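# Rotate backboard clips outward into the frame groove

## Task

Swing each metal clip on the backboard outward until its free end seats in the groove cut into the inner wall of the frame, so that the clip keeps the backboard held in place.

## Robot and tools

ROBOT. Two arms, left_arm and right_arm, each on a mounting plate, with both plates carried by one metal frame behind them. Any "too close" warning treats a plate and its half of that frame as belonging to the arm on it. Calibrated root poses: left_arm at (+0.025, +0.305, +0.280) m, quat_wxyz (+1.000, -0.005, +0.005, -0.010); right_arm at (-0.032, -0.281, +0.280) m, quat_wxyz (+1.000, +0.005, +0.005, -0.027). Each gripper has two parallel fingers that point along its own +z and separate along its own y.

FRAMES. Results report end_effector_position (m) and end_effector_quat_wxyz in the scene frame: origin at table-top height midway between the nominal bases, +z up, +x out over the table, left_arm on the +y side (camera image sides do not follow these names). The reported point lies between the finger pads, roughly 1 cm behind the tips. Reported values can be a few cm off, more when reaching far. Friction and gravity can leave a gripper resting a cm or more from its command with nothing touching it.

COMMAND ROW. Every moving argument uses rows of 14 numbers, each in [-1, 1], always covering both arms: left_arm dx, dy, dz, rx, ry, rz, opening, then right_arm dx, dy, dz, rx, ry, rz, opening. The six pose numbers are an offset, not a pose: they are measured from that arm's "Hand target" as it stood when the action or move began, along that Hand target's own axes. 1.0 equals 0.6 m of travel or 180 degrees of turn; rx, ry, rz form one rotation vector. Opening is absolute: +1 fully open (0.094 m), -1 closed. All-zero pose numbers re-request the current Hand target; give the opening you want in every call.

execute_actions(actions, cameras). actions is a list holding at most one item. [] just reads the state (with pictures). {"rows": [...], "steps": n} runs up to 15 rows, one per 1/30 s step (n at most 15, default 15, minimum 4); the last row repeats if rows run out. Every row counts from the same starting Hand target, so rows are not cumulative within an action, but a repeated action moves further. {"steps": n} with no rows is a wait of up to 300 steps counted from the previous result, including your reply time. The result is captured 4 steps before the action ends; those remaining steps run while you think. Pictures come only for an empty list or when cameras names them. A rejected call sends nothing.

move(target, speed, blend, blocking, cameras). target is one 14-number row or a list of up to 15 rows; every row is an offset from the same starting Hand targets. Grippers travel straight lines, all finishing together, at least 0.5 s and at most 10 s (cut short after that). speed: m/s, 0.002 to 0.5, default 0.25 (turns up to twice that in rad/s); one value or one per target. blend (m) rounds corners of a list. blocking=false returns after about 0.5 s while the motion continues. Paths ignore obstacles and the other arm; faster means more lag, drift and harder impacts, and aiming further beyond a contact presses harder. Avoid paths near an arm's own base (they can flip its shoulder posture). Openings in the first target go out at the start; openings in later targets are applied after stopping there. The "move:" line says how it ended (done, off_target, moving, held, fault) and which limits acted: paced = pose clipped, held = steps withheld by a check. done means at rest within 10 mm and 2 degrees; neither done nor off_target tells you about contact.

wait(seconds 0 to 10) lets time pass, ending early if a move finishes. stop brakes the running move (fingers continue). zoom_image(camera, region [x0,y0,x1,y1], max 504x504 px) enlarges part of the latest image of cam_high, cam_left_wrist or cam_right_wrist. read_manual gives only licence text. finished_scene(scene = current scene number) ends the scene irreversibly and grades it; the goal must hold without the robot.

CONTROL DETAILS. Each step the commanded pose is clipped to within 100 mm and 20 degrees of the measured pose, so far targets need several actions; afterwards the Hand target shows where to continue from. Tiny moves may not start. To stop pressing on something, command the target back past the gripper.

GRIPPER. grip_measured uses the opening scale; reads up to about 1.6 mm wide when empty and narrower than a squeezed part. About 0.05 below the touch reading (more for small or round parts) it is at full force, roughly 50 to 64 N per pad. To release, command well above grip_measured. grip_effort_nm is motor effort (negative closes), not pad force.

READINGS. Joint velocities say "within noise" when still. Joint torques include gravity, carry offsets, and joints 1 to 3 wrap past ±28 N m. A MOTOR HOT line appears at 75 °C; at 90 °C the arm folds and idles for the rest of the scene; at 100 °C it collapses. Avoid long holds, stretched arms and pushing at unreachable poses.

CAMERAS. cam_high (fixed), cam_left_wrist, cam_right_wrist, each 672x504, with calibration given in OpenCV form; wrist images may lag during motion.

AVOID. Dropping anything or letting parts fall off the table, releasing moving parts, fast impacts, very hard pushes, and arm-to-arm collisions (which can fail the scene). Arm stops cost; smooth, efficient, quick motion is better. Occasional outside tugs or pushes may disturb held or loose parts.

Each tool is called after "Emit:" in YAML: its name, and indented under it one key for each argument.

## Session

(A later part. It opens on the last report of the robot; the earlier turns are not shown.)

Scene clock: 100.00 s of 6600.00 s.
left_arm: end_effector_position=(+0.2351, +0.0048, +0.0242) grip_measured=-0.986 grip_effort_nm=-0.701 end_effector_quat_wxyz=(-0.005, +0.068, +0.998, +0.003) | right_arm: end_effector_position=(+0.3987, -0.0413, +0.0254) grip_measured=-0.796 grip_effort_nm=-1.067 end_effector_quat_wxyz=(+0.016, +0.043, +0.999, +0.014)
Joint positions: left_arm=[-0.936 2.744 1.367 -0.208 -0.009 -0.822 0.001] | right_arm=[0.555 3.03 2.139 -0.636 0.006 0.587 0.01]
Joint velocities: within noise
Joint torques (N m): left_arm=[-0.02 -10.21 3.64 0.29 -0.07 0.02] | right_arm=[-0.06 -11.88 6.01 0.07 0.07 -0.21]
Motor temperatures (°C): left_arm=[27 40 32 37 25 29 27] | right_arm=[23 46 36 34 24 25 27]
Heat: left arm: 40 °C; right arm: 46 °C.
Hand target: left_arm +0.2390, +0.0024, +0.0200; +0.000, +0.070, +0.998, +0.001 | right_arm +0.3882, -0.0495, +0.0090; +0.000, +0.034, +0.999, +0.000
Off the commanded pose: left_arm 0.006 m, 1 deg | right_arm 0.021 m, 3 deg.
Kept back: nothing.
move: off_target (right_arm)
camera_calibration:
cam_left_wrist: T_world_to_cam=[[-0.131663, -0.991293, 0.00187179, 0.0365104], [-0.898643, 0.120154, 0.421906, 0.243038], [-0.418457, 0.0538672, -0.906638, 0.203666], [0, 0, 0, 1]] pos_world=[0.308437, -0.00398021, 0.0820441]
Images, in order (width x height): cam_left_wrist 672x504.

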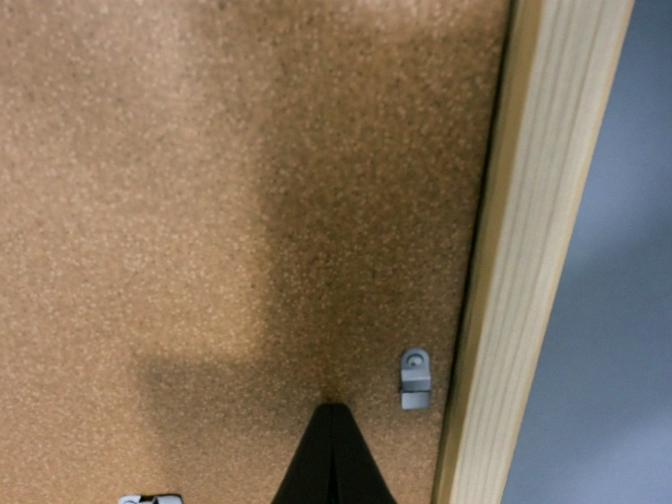

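Emit:
move:
  target: [-0.009,-0.022,0.002,0,0,0,-1,0,0,0,0,0,0,-0.8]
  speed: 0.05
  cameras: ["cam_left_wrist"]

Emit:
zoom_image:
  camera: "cam_left_wrist"
  region: [260, 320, 420, 480]

Scene clock: 104.90 s of 6600.00 s.
left_arm: end_effector_position=(+0.2456, -0.0116, +0.0244) grip_measured=-0.986 grip_effort_nm=-0.701 end_effector_quat_wxyz=(+0.003, +0.069, +0.998, -0.006) | right_arm: end_effector_position=(+0.3987, -0.0413, +0.0254) grip_measured=-0.796 grip_effort_nm=-1.067 end_effector_quat_wxyz=(+0.016, +0.042, +0.999, +0.014)
Joint positions: left_arm=[-0.939 2.766 1.438 -0.233 -0.01 -0.822 0.001] | right_arm=[0.555 3.03 2.139 -0.636 0.006 0.584 0.01]
Joint velocities: within noise
Joint torques (N m): left_arm=[-0.87 -10.25 4.05 0.14 -0.05 -0.1] | right_arm=[-0.01 -12.19 6.17 0.09 0.06 -0.2]
Motor temperatures (°C): left_arm=[27 40 32 37 25 29 27] | right_arm=[23 47 36 34 24 25 27]
Heat: left arm: 40 °C; right arm: 47 °C.
Hand target: left_arm +0.2426, -0.0116, +0.0189; +0.000, +0.070, +0.998, +0.000 | right_arm +0.3882, -0.0495, +0.0090; +0.000, +0.034, +0.999, +0.000
Off the commanded pose: left_arm 0.006 m, 1 deg | right_arm 0.021 m, 3 deg.
Kept back: nothing.
move: off_target (right_arm)
camera_calibration:
cam_left_wrist: T_world_to_cam=[[-0.134138, -0.99078, 0.0190418, 0.0218969], [-0.904561, 0.130267, 0.405956, 0.256348], [-0.404693, 0.0372298, -0.913694, 0.205668], [0, 0, 0, 1]] pos_world=[0.318052, -0.0193558, 0.0834342]
Images, in order (width x height): cam_left_wrist 672x504.

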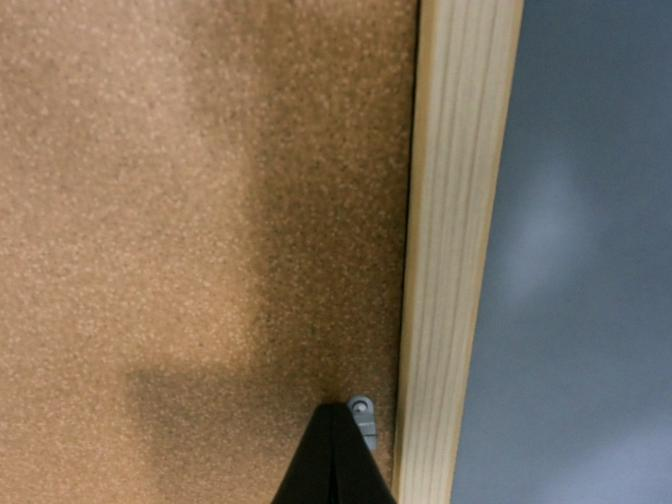

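Scaled by 3.150 from the camera's 672x504 image, which has a finer 960x720 frame.

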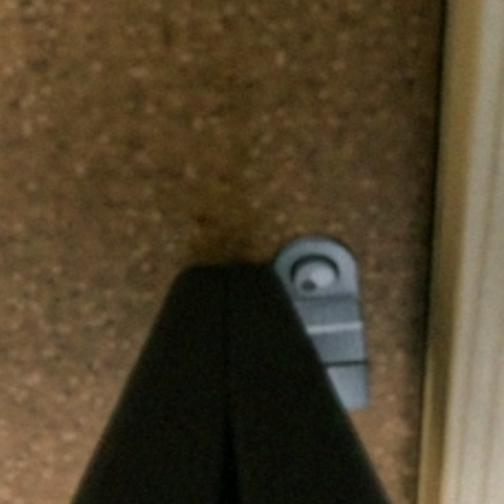

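Emit:
move:
  target:
    - [0.004,0.010,0.0,0,0,0,-1,0,0,0,0,0,0,-0.8]
    - [0.014,0.008,0.0,0,0,0,-1,0,0,0,0,0,0,-0.8]
  speed: 0.05
  cameras: ["cam_left_wrist"]

Emit:
zoom_image:
  camera: "cam_left_wrist"
  region: [260, 320, 420, 480]

Scene clock: 105.83 s of 6600.00 s.
left_arm: end_effector_position=(+0.2417, -0.0090, +0.0227) grip_measured=-0.986 grip_effort_nm=-0.701 end_effector_quat_wxyz=(+0.003, +0.069, +0.998, -0.003) | right_arm: end_effector_position=(+0.3987, -0.0413, +0.0254) grip_measured=-0.796 grip_effort_nm=-1.062 end_effector_quat_wxyz=(+0.016, +0.041, +0.999, +0.014)
Joint positions: left_arm=[-0.946 2.766 1.424 -0.224 -0.016 -0.827 0.001] | right_arm=[0.555 3.03 2.139 -0.636 0.006 0.584 0.01]
Joint velocities: within noise
Joint torques (N m): left_arm=[-0.94 -11.48 1.44 0.33 0 -0.1] | right_arm=[-0.16 -12.01 5.98 0.06 0.08 -0.19]
Motor temperatures (°C): left_arm=[27 40 32 37 25 29 27] | right_arm=[23 47 36 34 24 25 27]
Heat: left arm: 40 °C; right arm: 47 °C.
Hand target: left_arm +0.2347, -0.0056, +0.0188; +0.000, +0.070, +0.998, +0.001 | right_arm +0.3882, -0.0495, +0.0090; +0.000, +0.034, +0.999, +0.000
Off the commanded pose: left_arm 0.008 m, 0 deg | right_arm 0.021 m, 3 deg.
Kept back: nothing.
move: off_target (right_arm)
camera_calibration:
cam_left_wrist: T_world_to_cam=[[-0.135305, -0.990733, 0.0118721, 0.0244152], [-0.905047, 0.128462, 0.405448, 0.253317], [-0.403215, 0.0441145, -0.914041, 0.202153], [0, 0, 0, 1]] pos_world=[0.314079, -0.0172705, 0.0817796]
Images, in order (width x height): cam_left_wrist 672x504.

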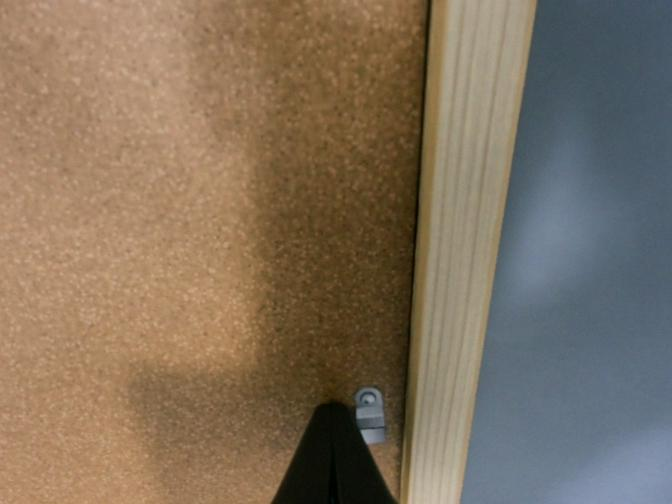

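Scaled by 3.150 from the camera's 672x504 image, which has a finer 960x720 frame.

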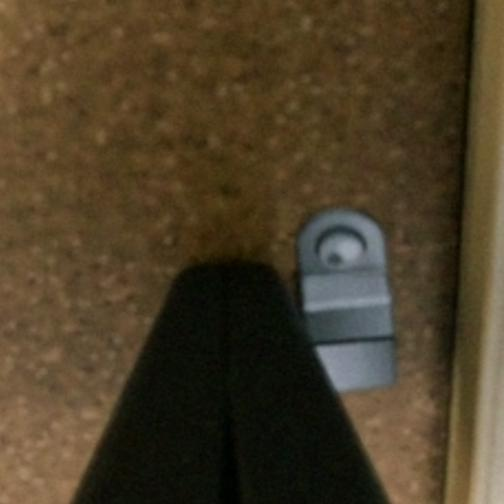

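Emit:
move:
  target:
    - [0.009,0.004,-0.008,0,0,0,-1,0,0,0,0,0,0,-0.8]
    - [0.009,0.0,0.0,0,0,0,-1,0,0,0,0,0,0,-0.8]
  speed: 0.05
  cameras: ["cam_left_wrist"]

Emit:
zoom_image:
  camera: "cam_left_wrist"
  region: [260, 320, 420, 480]

Scene clock: 106.77 s of 6600.00 s.
left_arm: end_effector_position=(+0.2373, -0.0067, +0.0226) grip_measured=-0.986 grip_effort_nm=-0.701 end_effector_quat_wxyz=(+0.007, +0.068, +0.998, -0.003) | right_arm: end_effector_position=(+0.3987, -0.0413, +0.0254) grip_measured=-0.796 grip_effort_nm=-1.072 end_effector_quat_wxyz=(+0.016, +0.041, +0.999, +0.014)
Joint positions: left_arm=[-0.954 2.757 1.393 -0.196 -0.021 -0.838 0.001] | right_arm=[0.555 3.03 2.139 -0.636 0.006 0.584 0.01]
Joint velocities: within noise
Joint torques (N m): left_arm=[-1.13 -11.04 2.22 0.22 0.06 -0.09] | right_arm=[-0.12 -12.03 6.02 0.07 0.08 -0.18]
Motor temperatures (°C): left_arm=[27 40 32 36 25 29 27] | right_arm=[23 47 36 34 24 25 27]
Heat: left arm: 40 °C; right arm: 47 °C.
Hand target: left_arm +0.2296, -0.0049, +0.0189; +0.000, +0.070, +0.998, +0.001 | right_arm +0.3882, -0.0495, +0.0090; +0.000, +0.034, +0.999, +0.000
Off the commanded pose: left_arm 0.009 m, 1 deg | right_arm 0.021 m, 3 deg.
Kept back: nothing.
move: off_target (right_arm)
camera_calibration:
cam_left_wrist: T_world_to_cam=[[-0.132997, -0.991031, 0.0129752, 0.0255568], [-0.908306, 0.127113, 0.398526, 0.249996], [-0.396602, 0.0412174, -0.917065, 0.198725], [0, 0, 0, 1]] pos_world=[0.309286, -0.014641, 0.0822824]
Images, in order (width x height): cam_left_wrist 672x504.

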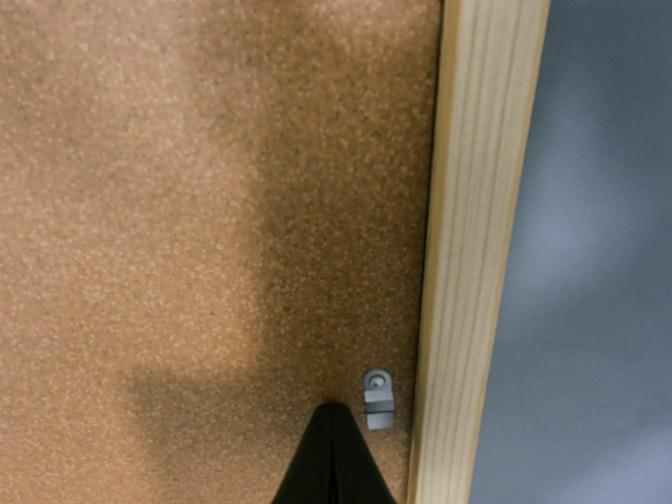

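Scaled by 3.150 from the camera's 672x504 image, which has a finer 960x720 frame.

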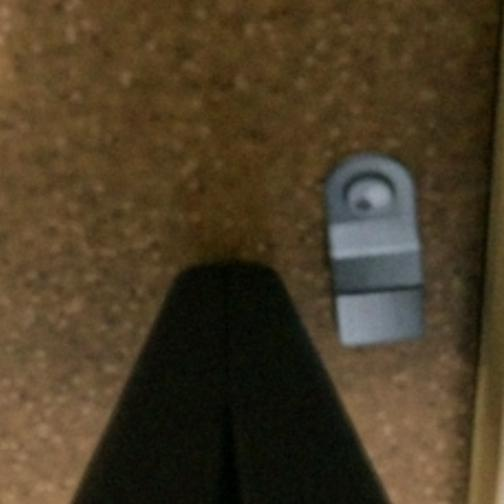

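Emit:
move:
  target: [0.002,-0.02,0.0,0,0,0,-1,0,0,0,0,0,0,-0.8]
  speed: 0.04
  cameras: ["cam_left_wrist"]

Emit:
zoom_image:
  camera: "cam_left_wrist"
  region: [260, 320, 420, 480]

Scene clock: 107.77 s of 6600.00 s.
left_arm: end_effector_position=(+0.2307, -0.0188, +0.0246) grip_measured=-0.986 grip_effort_nm=-0.701 end_effector_quat_wxyz=(+0.008, +0.072, +0.997, -0.007) | right_arm: end_effector_position=(+0.3987, -0.0413, +0.0254) grip_measured=-0.796 grip_effort_nm=-1.067 end_effector_quat_wxyz=(+0.016, +0.041, +0.999, +0.014)
Joint positions: left_arm=[-0.985 2.759 1.416 -0.211 -0.018 -0.862 0.001] | right_arm=[0.555 3.03 2.139 -0.636 0.006 0.583 0.01]
Joint velocities: within noise
Joint torques (N m): left_arm=[-0.49 -10.13 3.86 0.12 0.04 -0.11] | right_arm=[0.06 -11.92 6.27 0.08 0.08 -0.13]
Motor temperatures (°C): left_arm=[27 40 32 36 25 29 27] | right_arm=[23 47 36 34 24 25 27]
Heat: left arm: 40 °C; right arm: 47 °C.
Hand target: left_arm +0.2267, -0.0166, +0.0188; +0.000, +0.070, +0.998, +0.001 | right_arm +0.3882, -0.0495, +0.0090; +0.000, +0.034, +0.999, +0.000
Off the commanded pose: left_arm 0.007 m, 1 deg | right_arm 0.021 m, 3 deg.
Kept back: nothing.
move: off_target (right_arm)
camera_calibration:
cam_left_wrist: T_world_to_cam=[[-0.140162, -0.989933, 0.0196602, 0.0141327], [-0.907733, 0.136403, 0.396756, 0.244842], [-0.395444, 0.0377639, -0.917714, 0.1981], [0, 0, 0, 1]] pos_world=[0.30257, -0.0268879, 0.084379]
Images, in order (width x height): cam_left_wrist 672x504.

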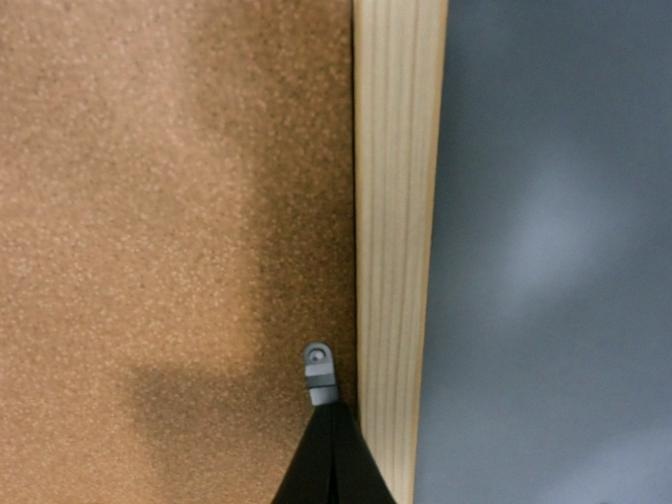

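Scaled by 3.150 from the camera's 672x504 image, which has a finer 960x720 frame.

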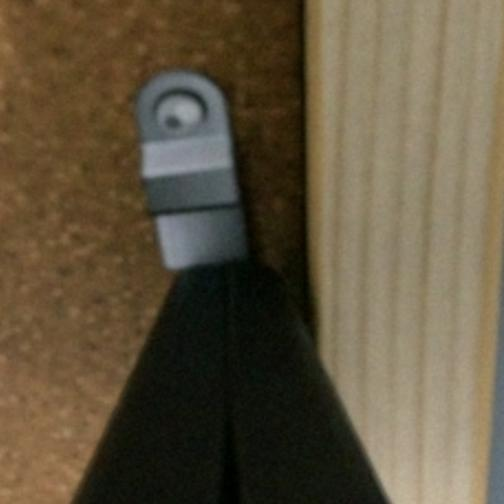

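Emit:
move:
  target:
    - [0.004,0.023,-0.008,0,0,0,-1,0,0,0,0,0,0,-0.8]
    - [-0.004,0.023,0.0,0,0,0,-1,0,0,0,0,0,0,-0.8]
  speed: 0.05
  cameras: ["cam_left_wrist"]

Emit:
zoom_image:
  camera: "cam_left_wrist"
  region: [260, 320, 420, 480]

Scene clock: 108.77 s of 6600.00 s.
left_arm: end_effector_position=(+0.2277, -0.0088, +0.0225) grip_measured=-0.986 grip_effort_nm=-0.701 end_effector_quat_wxyz=(-0.002, +0.070, +0.998, -0.006) | right_arm: end_effector_position=(+0.3987, -0.0413, +0.0254) grip_measured=-0.796 grip_effort_nm=-1.067 end_effector_quat_wxyz=(+0.016, +0.041, +0.999, +0.014)
Joint positions: left_arm=[-0.971 2.754 1.384 -0.196 -0.003 -0.85 0.001] | right_arm=[0.555 3.03 2.139 -0.636 0.006 0.582 0.01]
Joint velocities: within noise
Joint torques (N m): left_arm=[0.65 -10.88 2.62 0.23 -0.12 0.03] | right_arm=[0.05 -11.95 6.05 0.08 0.05 -0.14]
Motor temperatures (°C): left_arm=[27 40 32 36 25 29 27] | right_arm=[23 47 36 34 24 25 27]
Heat: left arm: 40 °C; right arm: 47 °C.
Hand target: left_arm +0.2310, -0.0032, +0.0188; +0.000, +0.070, +0.998, +0.001 | right_arm +0.3882, -0.0495, +0.0090; +0.000, +0.034, +0.999, +0.000
Off the commanded pose: left_arm 0.007 m, 1 deg | right_arm 0.021 m, 2 deg.
Kept back: nothing.
move: off_target (right_arm)
camera_calibration:
cam_left_wrist: T_world_to_cam=[[-0.137137, -0.990368, 0.019114, 0.022947], [-0.900303, 0.132666, 0.414553, 0.239443], [-0.413096, 0.0396422, -0.909824, 0.198466], [0, 0, 0, 1]] pos_world=[0.300704, -0.0169077, 0.0808686]
Images, in order (width x height): cam_left_wrist 672x504.

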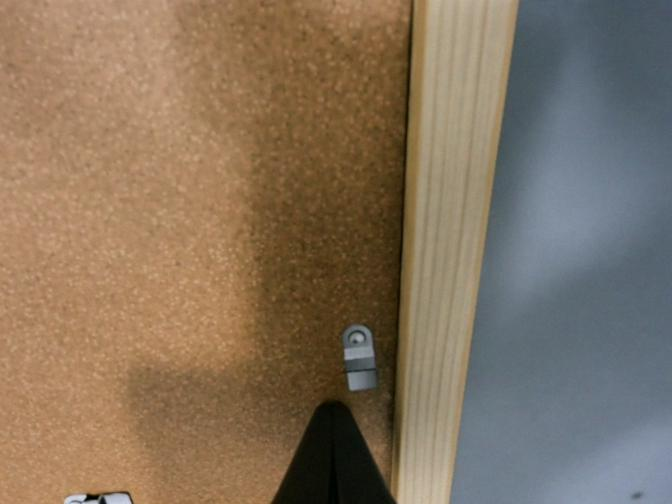

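Scaled by 3.150 from the camera's 672x504 image, which has a finer 960x720 frame.

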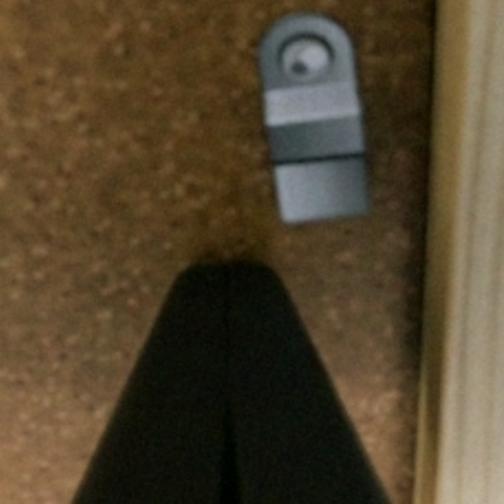

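Emit:
move:
  target:
    - [0.0,0.007,0.0,0,0,0,-1,0,0,0,0,0,0,-0.8]
    - [-0.011,0.006,0.0,0,0,0,-1,0,0,0,0,0,0,-0.8]
  speed: 0.05
  cameras: ["cam_left_wrist"]

Emit:
zoom_image:
  camera: "cam_left_wrist"
  region: [260, 320, 420, 480]

Scene clock: 109.70 s of 6600.00 s.
left_arm: end_effector_position=(+0.2309, -0.0067, +0.0225) grip_measured=-0.986 grip_effort_nm=-0.701 end_effector_quat_wxyz=(-0.007, +0.072, +0.997, -0.010) | right_arm: end_effector_position=(+0.3987, -0.0413, +0.0254) grip_measured=-0.796 grip_effort_nm=-1.072 end_effector_quat_wxyz=(+0.016, +0.041, +0.999, +0.014)
Joint positions: left_arm=[-0.954 2.754 1.384 -0.196 0.011 -0.83 0.001] | right_arm=[0.555 3.03 2.139 -0.636 0.006 0.582 0.01]
Joint velocities: within noise
Joint torques (N m): left_arm=[0.81 -10.66 3.29 0.18 -0.27 0.02] | right_arm=[-0.09 -11.95 6.01 0.09 0.09 -0.2]
Motor temperatures (°C): left_arm=[27 40 32 36 25 29 27] | right_arm=[23 47 36 34 23 25 27]
Heat: left arm: 40 °C; right arm: 47 °C.
Hand target: left_arm +0.2380, -0.0006, +0.0189; +0.000, +0.070, +0.998, +0.001 | right_arm +0.3882, -0.0495, +0.0090; +0.000, +0.034, +0.999, +0.000
Off the commanded pose: left_arm 0.010 m, 2 deg | right_arm 0.021 m, 2 deg.
Kept back: nothing.
move: off_target (right_arm)
camera_calibration:
cam_left_wrist: T_world_to_cam=[[-0.139972, -0.989737, 0.0287802, 0.0259267], [-0.894878, 0.13889, 0.42415, 0.240607], [-0.423794, 0.0336144, -0.905134, 0.201979], [0, 0, 0, 1]] pos_world=[0.30454, -0.0145468, 0.080018]
Images, in order (width x height): cam_left_wrist 672x504.

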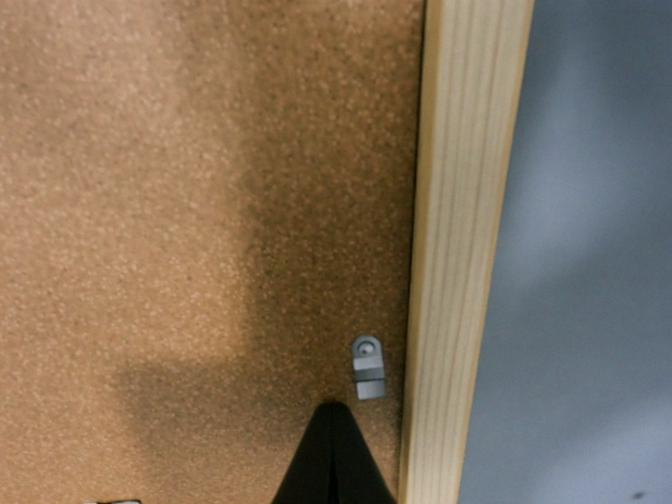

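Scaled by 3.150 from the camera's 672x504 image, which has a finer 960x720 frame.

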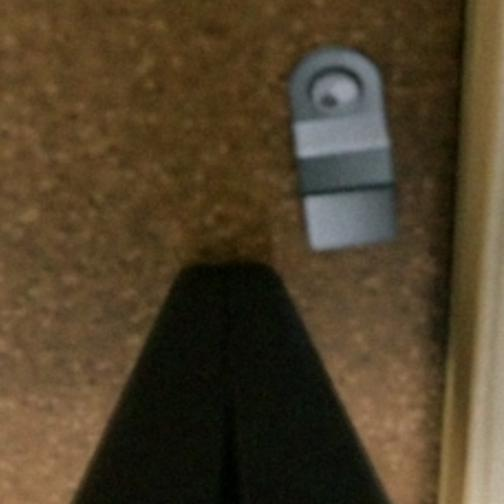

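Emit:
move:
  target: [-0.010,0.0,-0.001,0,0,0,-1,0,0,0,0,0,0,-0.8]
  speed: 0.05
  cameras: ["cam_left_wrist"]

Emit:
zoom_image:
  camera: "cam_left_wrist"
  region: [260, 320, 420, 480]

Scene clock: 110.67 s of 6600.00 s.
left_arm: end_effector_position=(+0.2431, -0.0052, +0.0240) grip_measured=-0.986 grip_effort_nm=-0.696 end_effector_quat_wxyz=(+0.001, +0.067, +0.998, -0.009) | right_arm: end_effector_position=(+0.3987, -0.0413, +0.0254) grip_measured=-0.796 grip_effort_nm=-1.067 end_effector_quat_wxyz=(+0.016, +0.041, +0.999, +0.014)
Joint positions: left_arm=[-0.932 2.754 1.399 -0.202 -0.003 -0.817 0.001] | right_arm=[0.555 3.03 2.139 -0.636 0.006 0.582 0.01]
Joint velocities: within noise
Joint torques (N m): left_arm=[-0.06 -10.33 3.81 0.11 -0.13 0.03] | right_arm=[-0.05 -11.97 6 0.08 0.1 -0.18]
Motor temperatures (°C): left_arm=[27 40 32 36 25 29 27] | right_arm=[23 47 36 34 23 25 27]
Heat: left arm: 40 °C; right arm: 47 °C.
Hand target: left_arm +0.2439, -0.0015, +0.0195; +0.000, +0.070, +0.998, +0.000 | right_arm +0.3882, -0.0495, +0.0090; +0.000, +0.034, +0.999, +0.000
Off the commanded pose: left_arm 0.006 m, 1 deg | right_arm 0.021 m, 2 deg.
Kept back: nothing.
move: off_target (right_arm)
camera_calibration:
cam_left_wrist: T_world_to_cam=[[-0.130709, -0.991083, 0.0258654, 0.0269163], [-0.90343, 0.129812, 0.408612, 0.253116], [-0.408326, 0.0300414, -0.912342, 0.204869], [0, 0, 0, 1]] pos_world=[0.315844, -0.0123358, 0.0827884]
Images, in order (width x height): cam_left_wrist 672x504.

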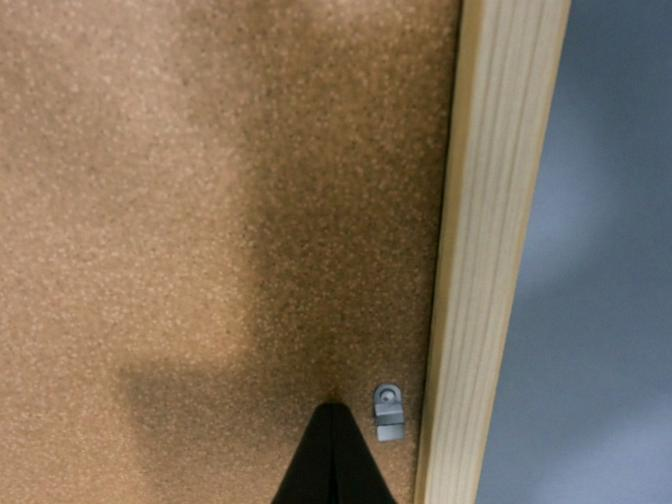

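Scaled by 3.150 from the camera's 672x504 image, which has a finer 960x720 frame.

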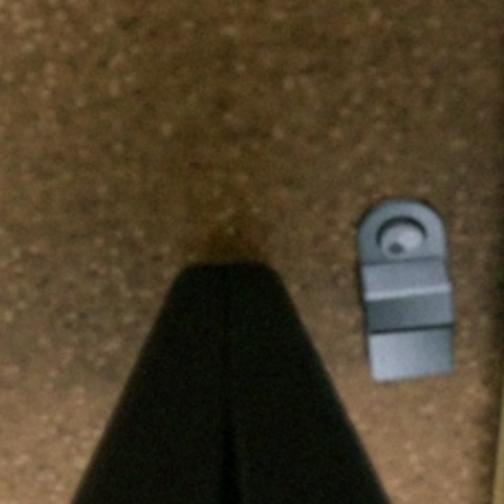

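Emit:
move:
  target: [-0.003,-0.018,0.0,0,0,0,-1,0,0,0,0,0,0,-0.8]
  speed: 0.04
  cameras: ["cam_left_wrist"]

Emit:
zoom_image:
  camera: "cam_left_wrist"
  region: [260, 320, 420, 480]

Scene clock: 111.67 s of 6600.00 s.
left_arm: end_effector_position=(+0.2476, -0.0132, +0.0252) grip_measured=-0.986 grip_effort_nm=-0.701 end_effector_quat_wxyz=(+0.003, +0.069, +0.998, -0.007) | right_arm: end_effector_position=(+0.3987, -0.0413, +0.0254) grip_measured=-0.796 grip_effort_nm=-1.077 end_effector_quat_wxyz=(+0.016, +0.041, +0.999, +0.014)
Joint positions: left_arm=[-0.937 2.766 1.447 -0.238 -0.01 -0.818 0.001] | right_arm=[0.555 3.03 2.139 -0.636 0.006 0.582 0.01]
Joint velocities: within noise
Joint torques (N m): left_arm=[-0.85 -10.18 4.1 0.13 -0.06 -0.1] | right_arm=[-0.05 -11.97 5.94 0.09 0.1 -0.16]
Motor temperatures (°C): left_arm=[27 40 32 36 24 29 27] | right_arm=[23 47 36 34 23 25 27]
Heat: left arm: 40 °C; right arm: 47 °C.
Hand target: left_arm +0.2442, -0.0125, +0.0195; +0.000, +0.070, +0.998, +0.000 | right_arm +0.3882, -0.0495, +0.0090; +0.000, +0.034, +0.999, +0.000
Off the commanded pose: left_arm 0.007 m, 1 deg | right_arm 0.021 m, 2 deg.
Kept back: nothing.
move: off_target (right_arm)
camera_calibration:
cam_left_wrist: T_world_to_cam=[[-0.135266, -0.990577, 0.0214746, 0.0208006], [-0.904793, 0.132327, 0.40477, 0.258174], [-0.403797, 0.0353215, -0.914166, 0.207101], [0, 0, 0, 1]] pos_world=[0.320035, -0.020874, 0.0843771]
Images, in order (width x height): cam_left_wrist 672x504.

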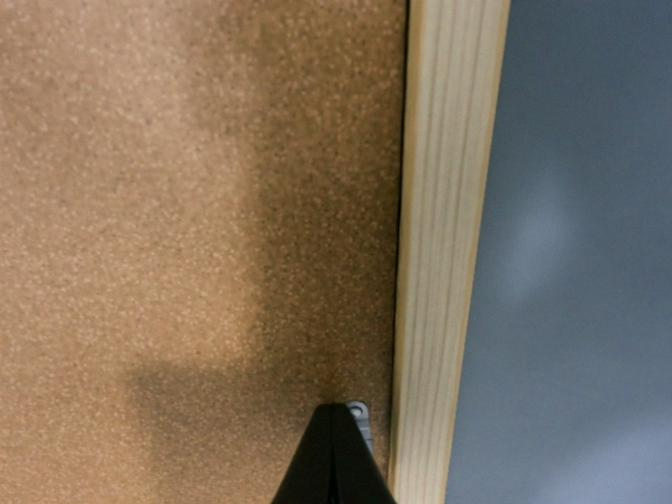

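Scaled by 3.150 from the camera's 672x504 image, which has a finer 960x720 frame.

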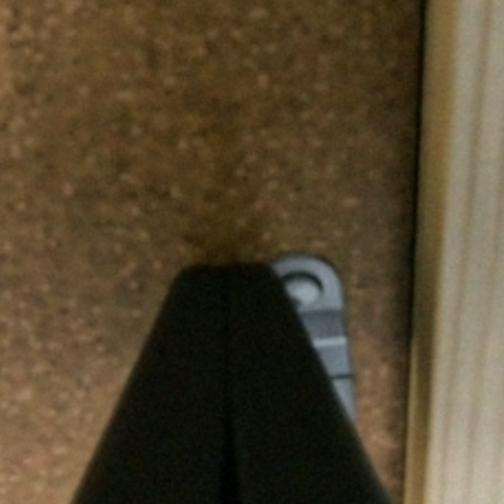

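Emit:
move:
  target:
    - [0.006,0.008,0.0,0,0,0,-1,0,0,0,0,0,0,-0.8]
    - [0.022,0.006,0.0,0,0,0,-1,0,0,0,0,0,0,-0.8]
  speed: 0.05
  cameras: ["cam_left_wrist"]

Emit:
zoom_image:
  camera: "cam_left_wrist"
  region: [260, 320, 420, 480]

Scene clock: 112.63 s of 6600.00 s.
left_arm: end_effector_position=(+0.2392, -0.0098, +0.0225) grip_measured=-0.986 grip_effort_nm=-0.701 end_effector_quat_wxyz=(+0.005, +0.070, +0.998, +0.000) | right_arm: end_effector_position=(+0.3987, -0.0413, +0.0254) grip_measured=-0.796 grip_effort_nm=-1.062 end_effector_quat_wxyz=(+0.016, +0.041, +0.999, +0.014)
Joint positions: left_arm=[-0.955 2.766 1.423 -0.224 -0.02 -0.835 0.001] | right_arm=[0.555 3.03 2.139 -0.636 0.006 0.582 0.01]
Joint velocities: within noise
Joint torques (N m): left_arm=[-0.95 -11.75 1.26 0.35 0.06 -0.12] | right_arm=[0.02 -11.99 5.96 0.08 0.08 -0.15]
Motor temperatures (°C): left_arm=[27 40 32 36 24 29 27] | right_arm=[23 47 36 34 23 25 27]
Heat: left arm: 40 °C; right arm: 47 °C.
Hand target: left_arm +0.2316, -0.0070, +0.0195; +0.000, +0.070, +0.998, +0.001 | right_arm +0.3882, -0.0495, +0.0090; +0.000, +0.034, +0.999, +0.000
Off the commanded pose: left_arm 0.009 m, 0 deg | right_arm 0.021 m, 2 deg.
Kept back: nothing.
move: off_target (right_arm)
camera_calibration:
cam_left_wrist: T_world_to_cam=[[-0.136457, -0.990617, 0.00751784, 0.0236755], [-0.906018, 0.127865, 0.403463, 0.251457], [-0.400639, 0.0482441, -0.914965, 0.200497], [0, 0, 0, 1]] pos_world=[0.311382, -0.0183721, 0.0818159]
Images, in order (width x height): cam_left_wrist 672x504.

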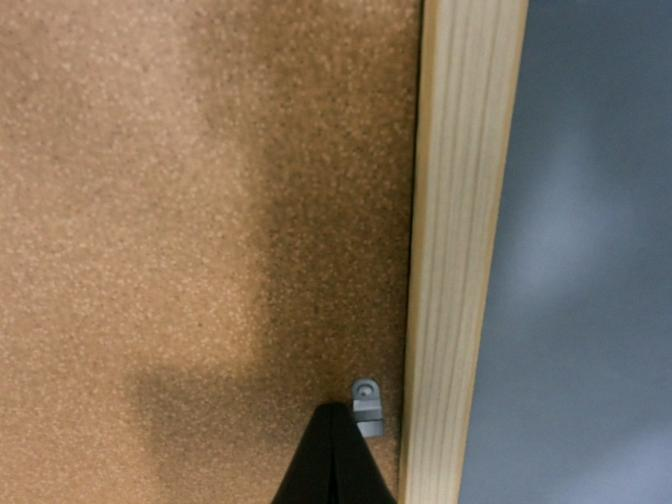

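Scaled by 3.150 from the camera's 672x504 image, which has a finer 960x720 frame.

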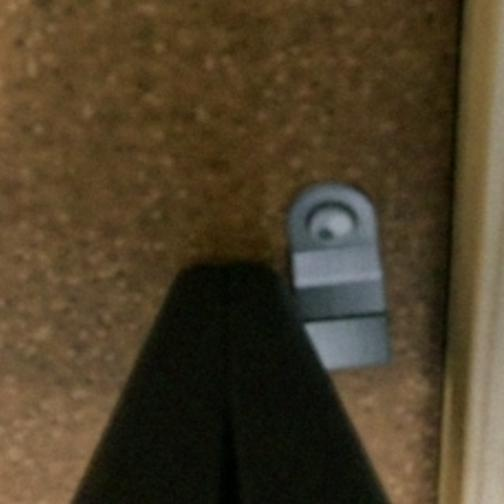

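Emit:
move:
  target: [0.001,-0.014,0.0,0,0,0,-1,0,0,0,0,0,0,-0.8]
  speed: 0.03
  cameras: ["cam_left_wrist"]

Emit:
zoom_image:
  camera: "cam_left_wrist"
  region: [260, 320, 420, 480]

Scene clock: 113.57 s of 6600.00 s.
left_arm: end_effector_position=(+0.2383, -0.0111, +0.0228) grip_measured=-0.986 grip_effort_nm=-0.701 end_effector_quat_wxyz=(+0.011, +0.067, +0.998, +0.004) | right_arm: end_effector_position=(+0.3987, -0.0413, +0.0254) grip_measured=-0.796 grip_effort_nm=-1.067 end_effector_quat_wxyz=(+0.016, +0.041, +0.999, +0.014)
Joint positions: left_arm=[-0.966 2.766 1.424 -0.225 -0.036 -0.852 0.001] | right_arm=[0.555 3.03 2.139 -0.636 0.006 0.582 0.01]
Joint velocities: within noise
Joint torques (N m): left_arm=[-1.33 -10.86 3.43 0.17 0.22 -0.11] | right_arm=[-0.1 -12.04 6.12 0.1 0.09 -0.19]
Motor temperatures (°C): left_arm=[27 40 32 36 24 29 27] | right_arm=[23 47 36 34 23 25 27]
Heat: left arm: 40 °C; right arm: 47 °C.
Hand target: left_arm +0.2299, -0.0153, +0.0194; +0.000, +0.070, +0.998, +0.000 | right_arm +0.3882, -0.0495, +0.0090; +0.000, +0.034, +0.999, +0.000
Off the commanded pose: left_arm 0.010 m, 1 deg | right_arm 0.021 m, 2 deg.
Kept back: nothing.
move: off_target (right_arm)
camera_calibration:
cam_left_wrist: T_world_to_cam=[[-0.130329, -0.991469, -0.00191667, 0.0210297], [-0.912183, 0.119149, 0.392079, 0.252379], [-0.388506, 0.0528476, -0.919929, 0.197743], [0, 0, 0, 1]] pos_world=[0.309781, -0.0196706, 0.0829974]
Images, in order (width x height): cam_left_wrist 672x504.

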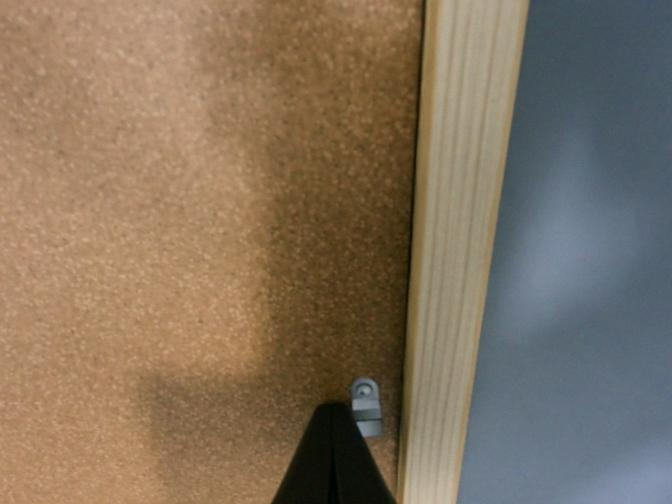

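Scaled by 3.150 from the camera's 672x504 image, which has a finer 960x720 frame.

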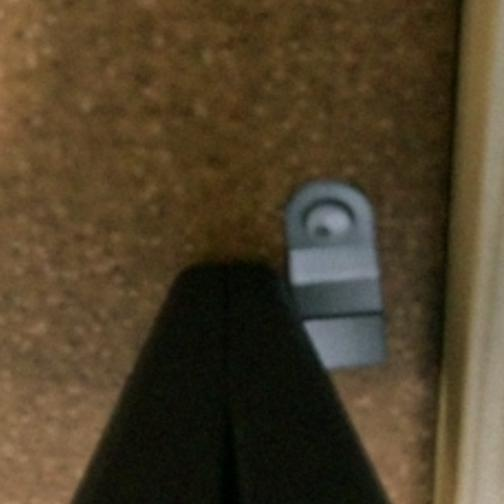

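Emit:
move:
  target: [-0.003,-0.012,0.0,0,0,0,-1,0,0,0,0,0,0,-0.8]
  speed: 0.03
  cameras: ["cam_left_wrist"]

Emit:
zoom_image:
  camera: "cam_left_wrist"
  region: [260, 320, 420, 480]

Scene clock: 114.63 s of 6600.00 s.
left_arm: end_effector_position=(+0.2341, -0.0225, +0.0251) grip_measured=-0.986 grip_effort_nm=-0.701 end_effector_quat_wxyz=(+0.005, +0.070, +0.998, -0.003) | right_arm: end_effector_position=(+0.3987, -0.0415, +0.0254) grip_measured=-0.796 grip_effort_nm=-1.057 end_effector_quat_wxyz=(+0.016, +0.038, +0.999, +0.013)
Joint positions: left_arm=[-0.983 2.77 1.455 -0.249 -0.019 -0.862 0.001] | right_arm=[0.555 3.03 2.139 -0.636 0.007 0.578 0.01]
Joint velocities: within noise
Joint torques (N m): left_arm=[-0.64 -10.33 4 0.17 0.04 -0.1] | right_arm=[-0.09 -12.08 6.09 0.04 0.07 -0.12]
Motor temperatures (°C): left_arm=[27 40 32 36 24 29 27] | right_arm=[23 47 36 34 23 25 27]
Heat: left arm: 40 °C; right arm: 47 °C.
Hand target: left_arm +0.2308, -0.0227, +0.0195; +0.000, +0.070, +0.998, +0.000 | right_arm +0.3881, -0.0495, +0.0090; +0.000, +0.034, +0.999, +0.000
Off the commanded pose: left_arm 0.007 m, 1 deg | right_arm 0.021 m, 2 deg.
Kept back: nothing.
move: off_target (right_arm)
camera_calibration:
cam_left_wrist: T_world_to_cam=[[-0.137562, -0.990422, 0.0119027, 0.0105293], [-0.906277, 0.130705, 0.401968, 0.247604], [-0.399673, 0.0445081, -0.915577, 0.201144], [0, 0, 0, 1]] pos_world=[0.306238, -0.0308873, 0.0845085]
Images, in order (width x height): cam_left_wrist 672x504.

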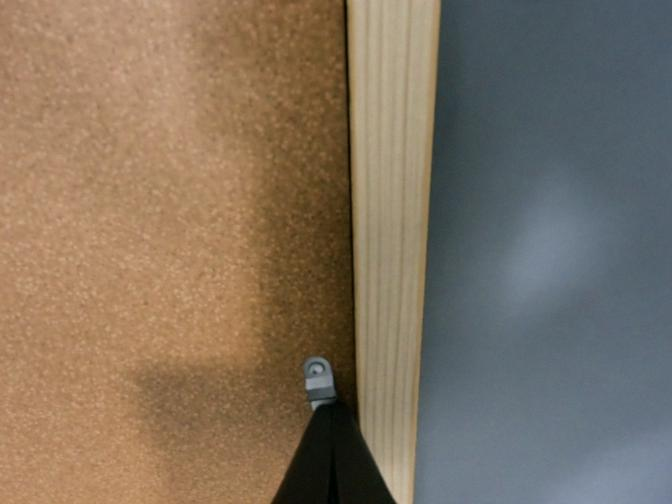

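Scaled by 3.150 from the camera's 672x504 image, which has a finer 960x720 frame.

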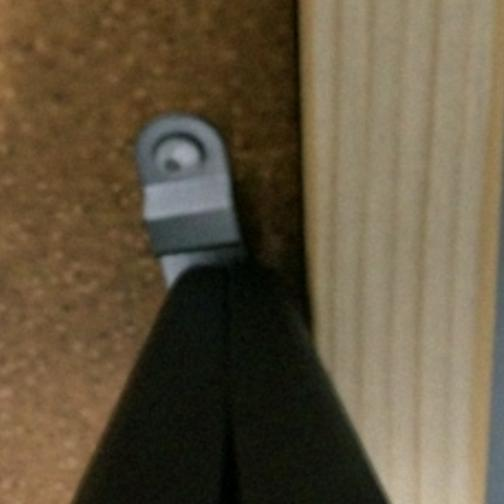

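Emit:
move:
  target:
    - [-0.005,0.0,-0.02,0,0,0,-1,0,0,0,0,0,0,-0.8]
    - [-0.005,0.033,-0.02,0,0,0,-1,0,0,0,0,0,0,-0.8]
    - [-0.005,0.028,0.006,0,0,0,-1,0,0,0,0,0,0,-0.8]
  speed: 0.06
  cameras: ["cam_left_wrist"]

Emit:
zoom_image:
  camera: "cam_left_wrist"
  region: [260, 320, 420, 480]

Scene clock: 116.47 s of 6600.00 s.
left_arm: end_effector_position=(+0.2304, +0.0012, +0.0230) grip_measured=-0.986 grip_effort_nm=-0.701 end_effector_quat_wxyz=(-0.010, +0.067, +0.998, +0.011) | right_arm: end_effector_position=(+0.3987, -0.0415, +0.0254) grip_measured=-0.796 grip_effort_nm=-1.062 end_effector_quat_wxyz=(+0.016, +0.038, +0.999, +0.013)
Joint positions: left_arm=[-0.954 2.757 1.396 -0.243 -0.012 -0.841 0.001] | right_arm=[0.555 3.03 2.139 -0.636 0.007 0.578 0.01]
Joint velocities: within noise
Joint torques (N m): left_arm=[-0.2 -9.55 4.19 0.46 -0.03 0.02] | right_arm=[-0.08 -11.78 6.19 0.1 0.07 -0.14]
Motor temperatures (°C): left_arm=[27 41 32 36 24 29 27] | right_arm=[23 47 36 34 23 25 27]
Heat: left arm: 41 °C; right arm: 47 °C.
Hand target: left_arm +0.2359, -0.0064, +0.0159; +0.000, +0.070, +0.998, +0.000 | right_arm +0.3881, -0.0495, +0.0090; +0.000, +0.034, +0.999, +0.000
Off the commanded pose: left_arm 0.012 m, 2 deg | right_arm 0.021 m, 2 deg.
Kept back: nothing.
move: off_target (left_arm, right_arm)
camera_calibration:
cam_left_wrist: T_world_to_cam=[[-0.13014, -0.99139, -0.0144718, 0.0323726], [-0.89547, 0.111257, 0.430993, 0.238844], [-0.425672, 0.0690486, -0.902239, 0.202319], [0, 0, 0, 1]] pos_world=[0.304212, -0.00844917, 0.0800688]
Images, in order (width x height): cam_left_wrist 672x504.

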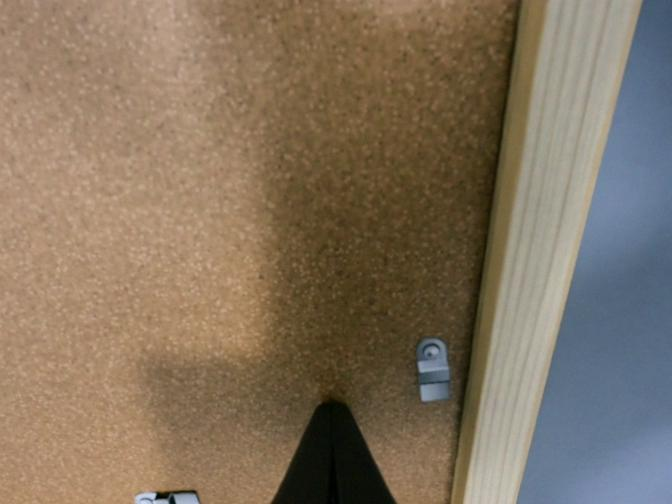

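Scaled by 3.150 from the camera's 672x504 image, which has a finer 960x720 frame.

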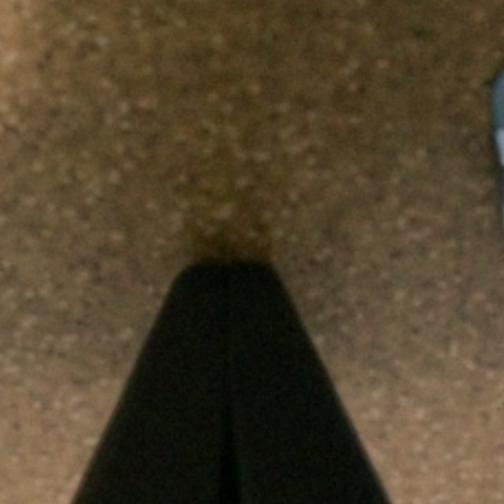

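Emit:
move:
  target: [0.0,-0.012,0.002,0,0,0,-1,0,0,0,0,0,0,-0.8]
  speed: 0.04
  cameras: ["cam_left_wrist"]

Emit:
zoom_image:
  camera: "cam_left_wrist"
  region: [280, 320, 440, 480]

Scene clock: 117.50 s of 6600.00 s.
left_arm: end_effector_position=(+0.2364, -0.0116, +0.0230) grip_measured=-0.986 grip_effort_nm=-0.706 end_effector_quat_wxyz=(-0.001, +0.069, +0.998, +0.001) | right_arm: end_effector_position=(+0.3987, -0.0415, +0.0254) grip_measured=-0.796 grip_effort_nm=-1.067 end_effector_quat_wxyz=(+0.016, +0.038, +0.999, +0.013)
Joint positions: left_arm=[-0.96 2.768 1.434 -0.243 -0.012 -0.841 0.001] | right_arm=[0.555 3.03 2.139 -0.636 0.007 0.578 0.01]
Joint velocities: within noise
Joint torques (N m): left_arm=[-0.72 -9.52 3.9 0.32 -0.03 -0.1] | right_arm=[-0.1 -12.03 6.05 0.03 0.1 -0.13]
Motor temperatures (°C): left_arm=[27 41 32 36 24 29 27] | right_arm=[23 47 36 34 23 25 27]
Heat: left arm: 41 °C; right arm: 47 °C.
Hand target: left_arm +0.2349, -0.0135, +0.0146; +0.000, +0.070, +0.998, +0.001 | right_arm +0.3881, -0.0495, +0.0090; +0.000, +0.034, +0.999, +0.000
Off the commanded pose: left_arm 0.009 m, 0 deg | right_arm 0.021 m, 2 deg.
Kept back: nothing.
move: off_target (right_arm)
camera_calibration:
cam_left_wrist: T_world_to_cam=[[-0.135384, -0.990776, 0.0058107, 0.0213069], [-0.901267, 0.125585, 0.414664, 0.24755], [-0.411569, 0.050902, -0.909956, 0.202438], [0, 0, 0, 1]] pos_world=[0.30931, -0.0202827, 0.0814355]
Images, in order (width x height): cam_left_wrist 672x504.

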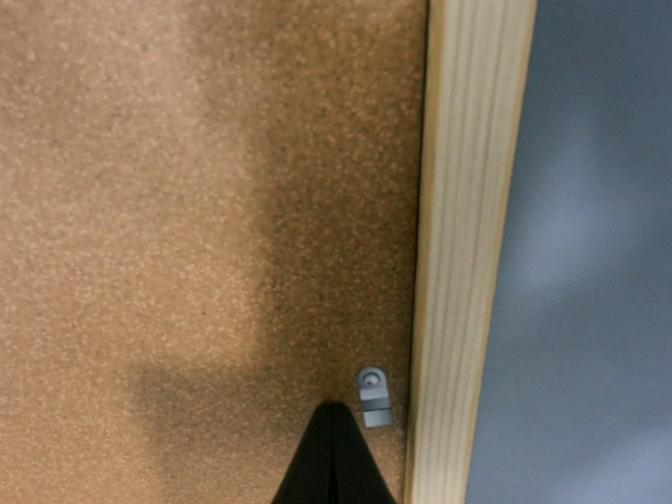

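Scaled by 3.150 from the camera's 672x504 image, which has a finer 960x720 frame.

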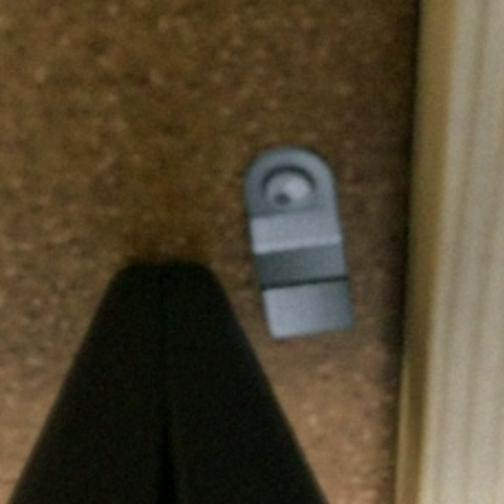

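Emit:
move:
  target: [-0.003,-0.013,0.002,0,0,0,-1,0,0,0,0,0,0,-0.8]
  speed: 0.04
  cameras: ["cam_left_wrist"]

Emit:
zoom_image:
  camera: "cam_left_wrist"
  region: [280, 320, 440, 480]

Scene clock: 118.43 s of 6600.00 s.
left_arm: end_effector_position=(+0.2374, -0.0144, +0.0231) grip_measured=-0.986 grip_effort_nm=-0.701 end_effector_quat_wxyz=(-0.003, +0.068, +0.998, +0.008) | right_arm: end_effector_position=(+0.3987, -0.0415, +0.0254) grip_measured=-0.796 grip_effort_nm=-1.072 end_effector_quat_wxyz=(+0.016, +0.038, +0.999, +0.013)
Joint positions: left_arm=[-0.965 2.78 1.469 -0.28 -0.019 -0.849 0.001] | right_arm=[0.555 3.03 2.139 -0.636 0.007 0.577 0.01]
Joint velocities: within noise
Joint torques (N m): left_arm=[-1.07 -9.24 4.38 0.43 0.06 -0.09] | right_arm=[-0.1 -12.14 6.02 0.04 0.11 -0.13]
Motor temperatures (°C): left_arm=[27 41 32 36 24 29 27] | right_arm=[23 47 36 34 23 25 27]
Heat: left arm: 41 °C; right arm: 47 °C.
Hand target: left_arm +0.2357, -0.0215, +0.0134; +0.000, +0.070, +0.998, +0.000 | right_arm +0.3881, -0.0495, +0.0090; +0.000, +0.034, +0.999, +0.000
Off the commanded pose: left_arm 0.012 m, 1 deg | right_arm 0.021 m, 2 deg.
Kept back: nothing.
move: off_target (left_arm, right_arm)
camera_calibration:
cam_left_wrist: T_world_to_cam=[[-0.132615, -0.991124, -0.00927762, 0.0182826], [-0.900999, 0.116645, 0.417845, 0.248539], [-0.413054, 0.0637717, -0.908471, 0.20357], [0, 0, 0, 1]] pos_world=[0.310443, -0.0238524, 0.0812561]
Images, in order (width x height): cam_left_wrist 672x504.

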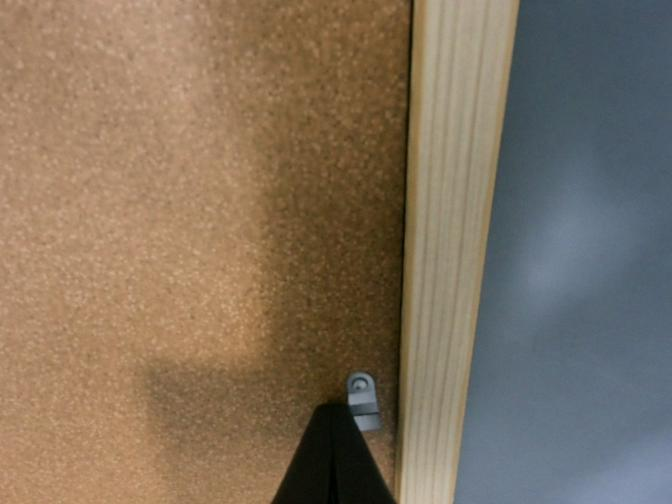

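Scaled by 3.150 from the camera's 672x504 image, which has a finer 960x720 frame.

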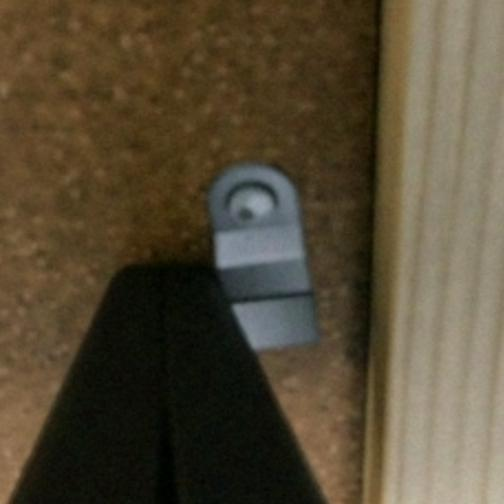

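Emit:
move:
  target: [0.001,-0.008,0.001,0,0,0,-1,0,0,0,0,0,0,-0.8]
  speed: 0.03
  cameras: ["cam_left_wrist"]

Emit:
zoom_image:
  camera: "cam_left_wrist"
  region: [280, 320, 440, 480]

Scene clock: 119.37 s of 6600.00 s.
left_arm: end_effector_position=(+0.2373, -0.0147, +0.0232) grip_measured=-0.986 grip_effort_nm=-0.701 end_effector_quat_wxyz=(-0.002, +0.066, +0.998, +0.016) | right_arm: end_effector_position=(+0.3987, -0.0415, +0.0254) grip_measured=-0.796 grip_effort_nm=-1.067 end_effector_quat_wxyz=(+0.016, +0.038, +0.999, +0.013)
Joint positions: left_arm=[-0.971 2.786 1.486 -0.303 -0.031 -0.859 0.001] | right_arm=[0.555 3.03 2.139 -0.636 0.007 0.577 0.01]
Joint velocities: within noise
Joint torques (N m): left_arm=[-1.36 -9.31 4.6 0.51 0.16 -0.1] | right_arm=[-0.06 -12.05 6.08 0.06 0.1 -0.12]
Motor temperatures (°C): left_arm=[27 41 32 36 24 29 27] | right_arm=[23 47 36 34 23 25 27]
Heat: left arm: 41 °C; right arm: 47 °C.
Hand target: left_arm +0.2344, -0.0261, +0.0128; +0.000, +0.070, +0.998, +0.000 | right_arm +0.3881, -0.0495, +0.0090; +0.000, +0.034, +0.999, +0.000
Off the commanded pose: left_arm 0.016 m, 2 deg | right_arm 0.021 m, 2 deg.
Kept back: nothing.
move: off_target (left_arm, right_arm)
camera_calibration:
cam_left_wrist: T_world_to_cam=[[-0.129555, -0.991253, -0.0251709, 0.017659], [-0.902685, 0.107399, 0.416684, 0.248747], [-0.410336, 0.076705, -0.908703, 0.203156], [0, 0, 0, 1]] pos_world=[0.31019, -0.0247936, 0.0814042]
Images, in order (width x height): cam_left_wrist 672x504.

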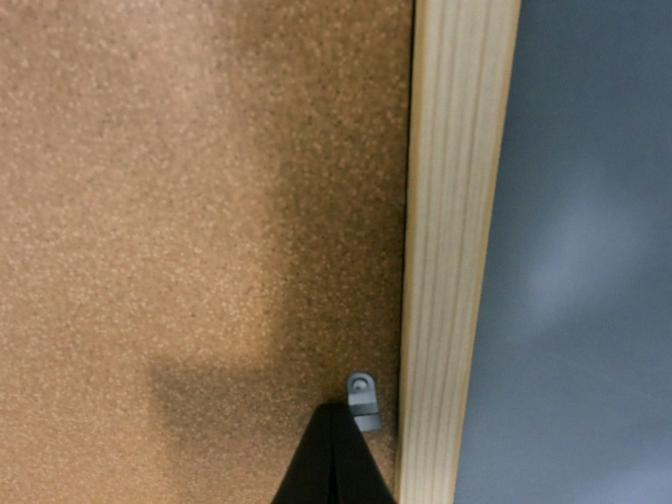

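Scaled by 3.150 from the camera's 672x504 image, which has a finer 960x720 frame.

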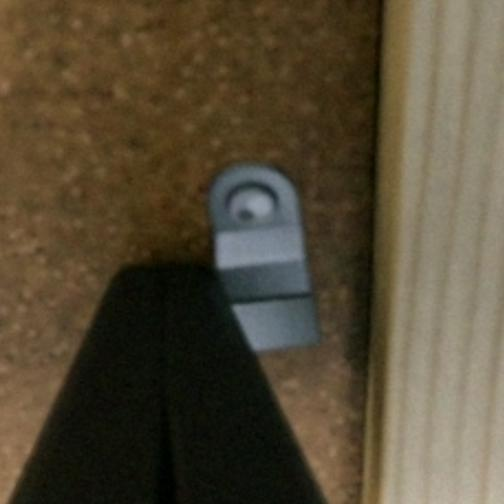

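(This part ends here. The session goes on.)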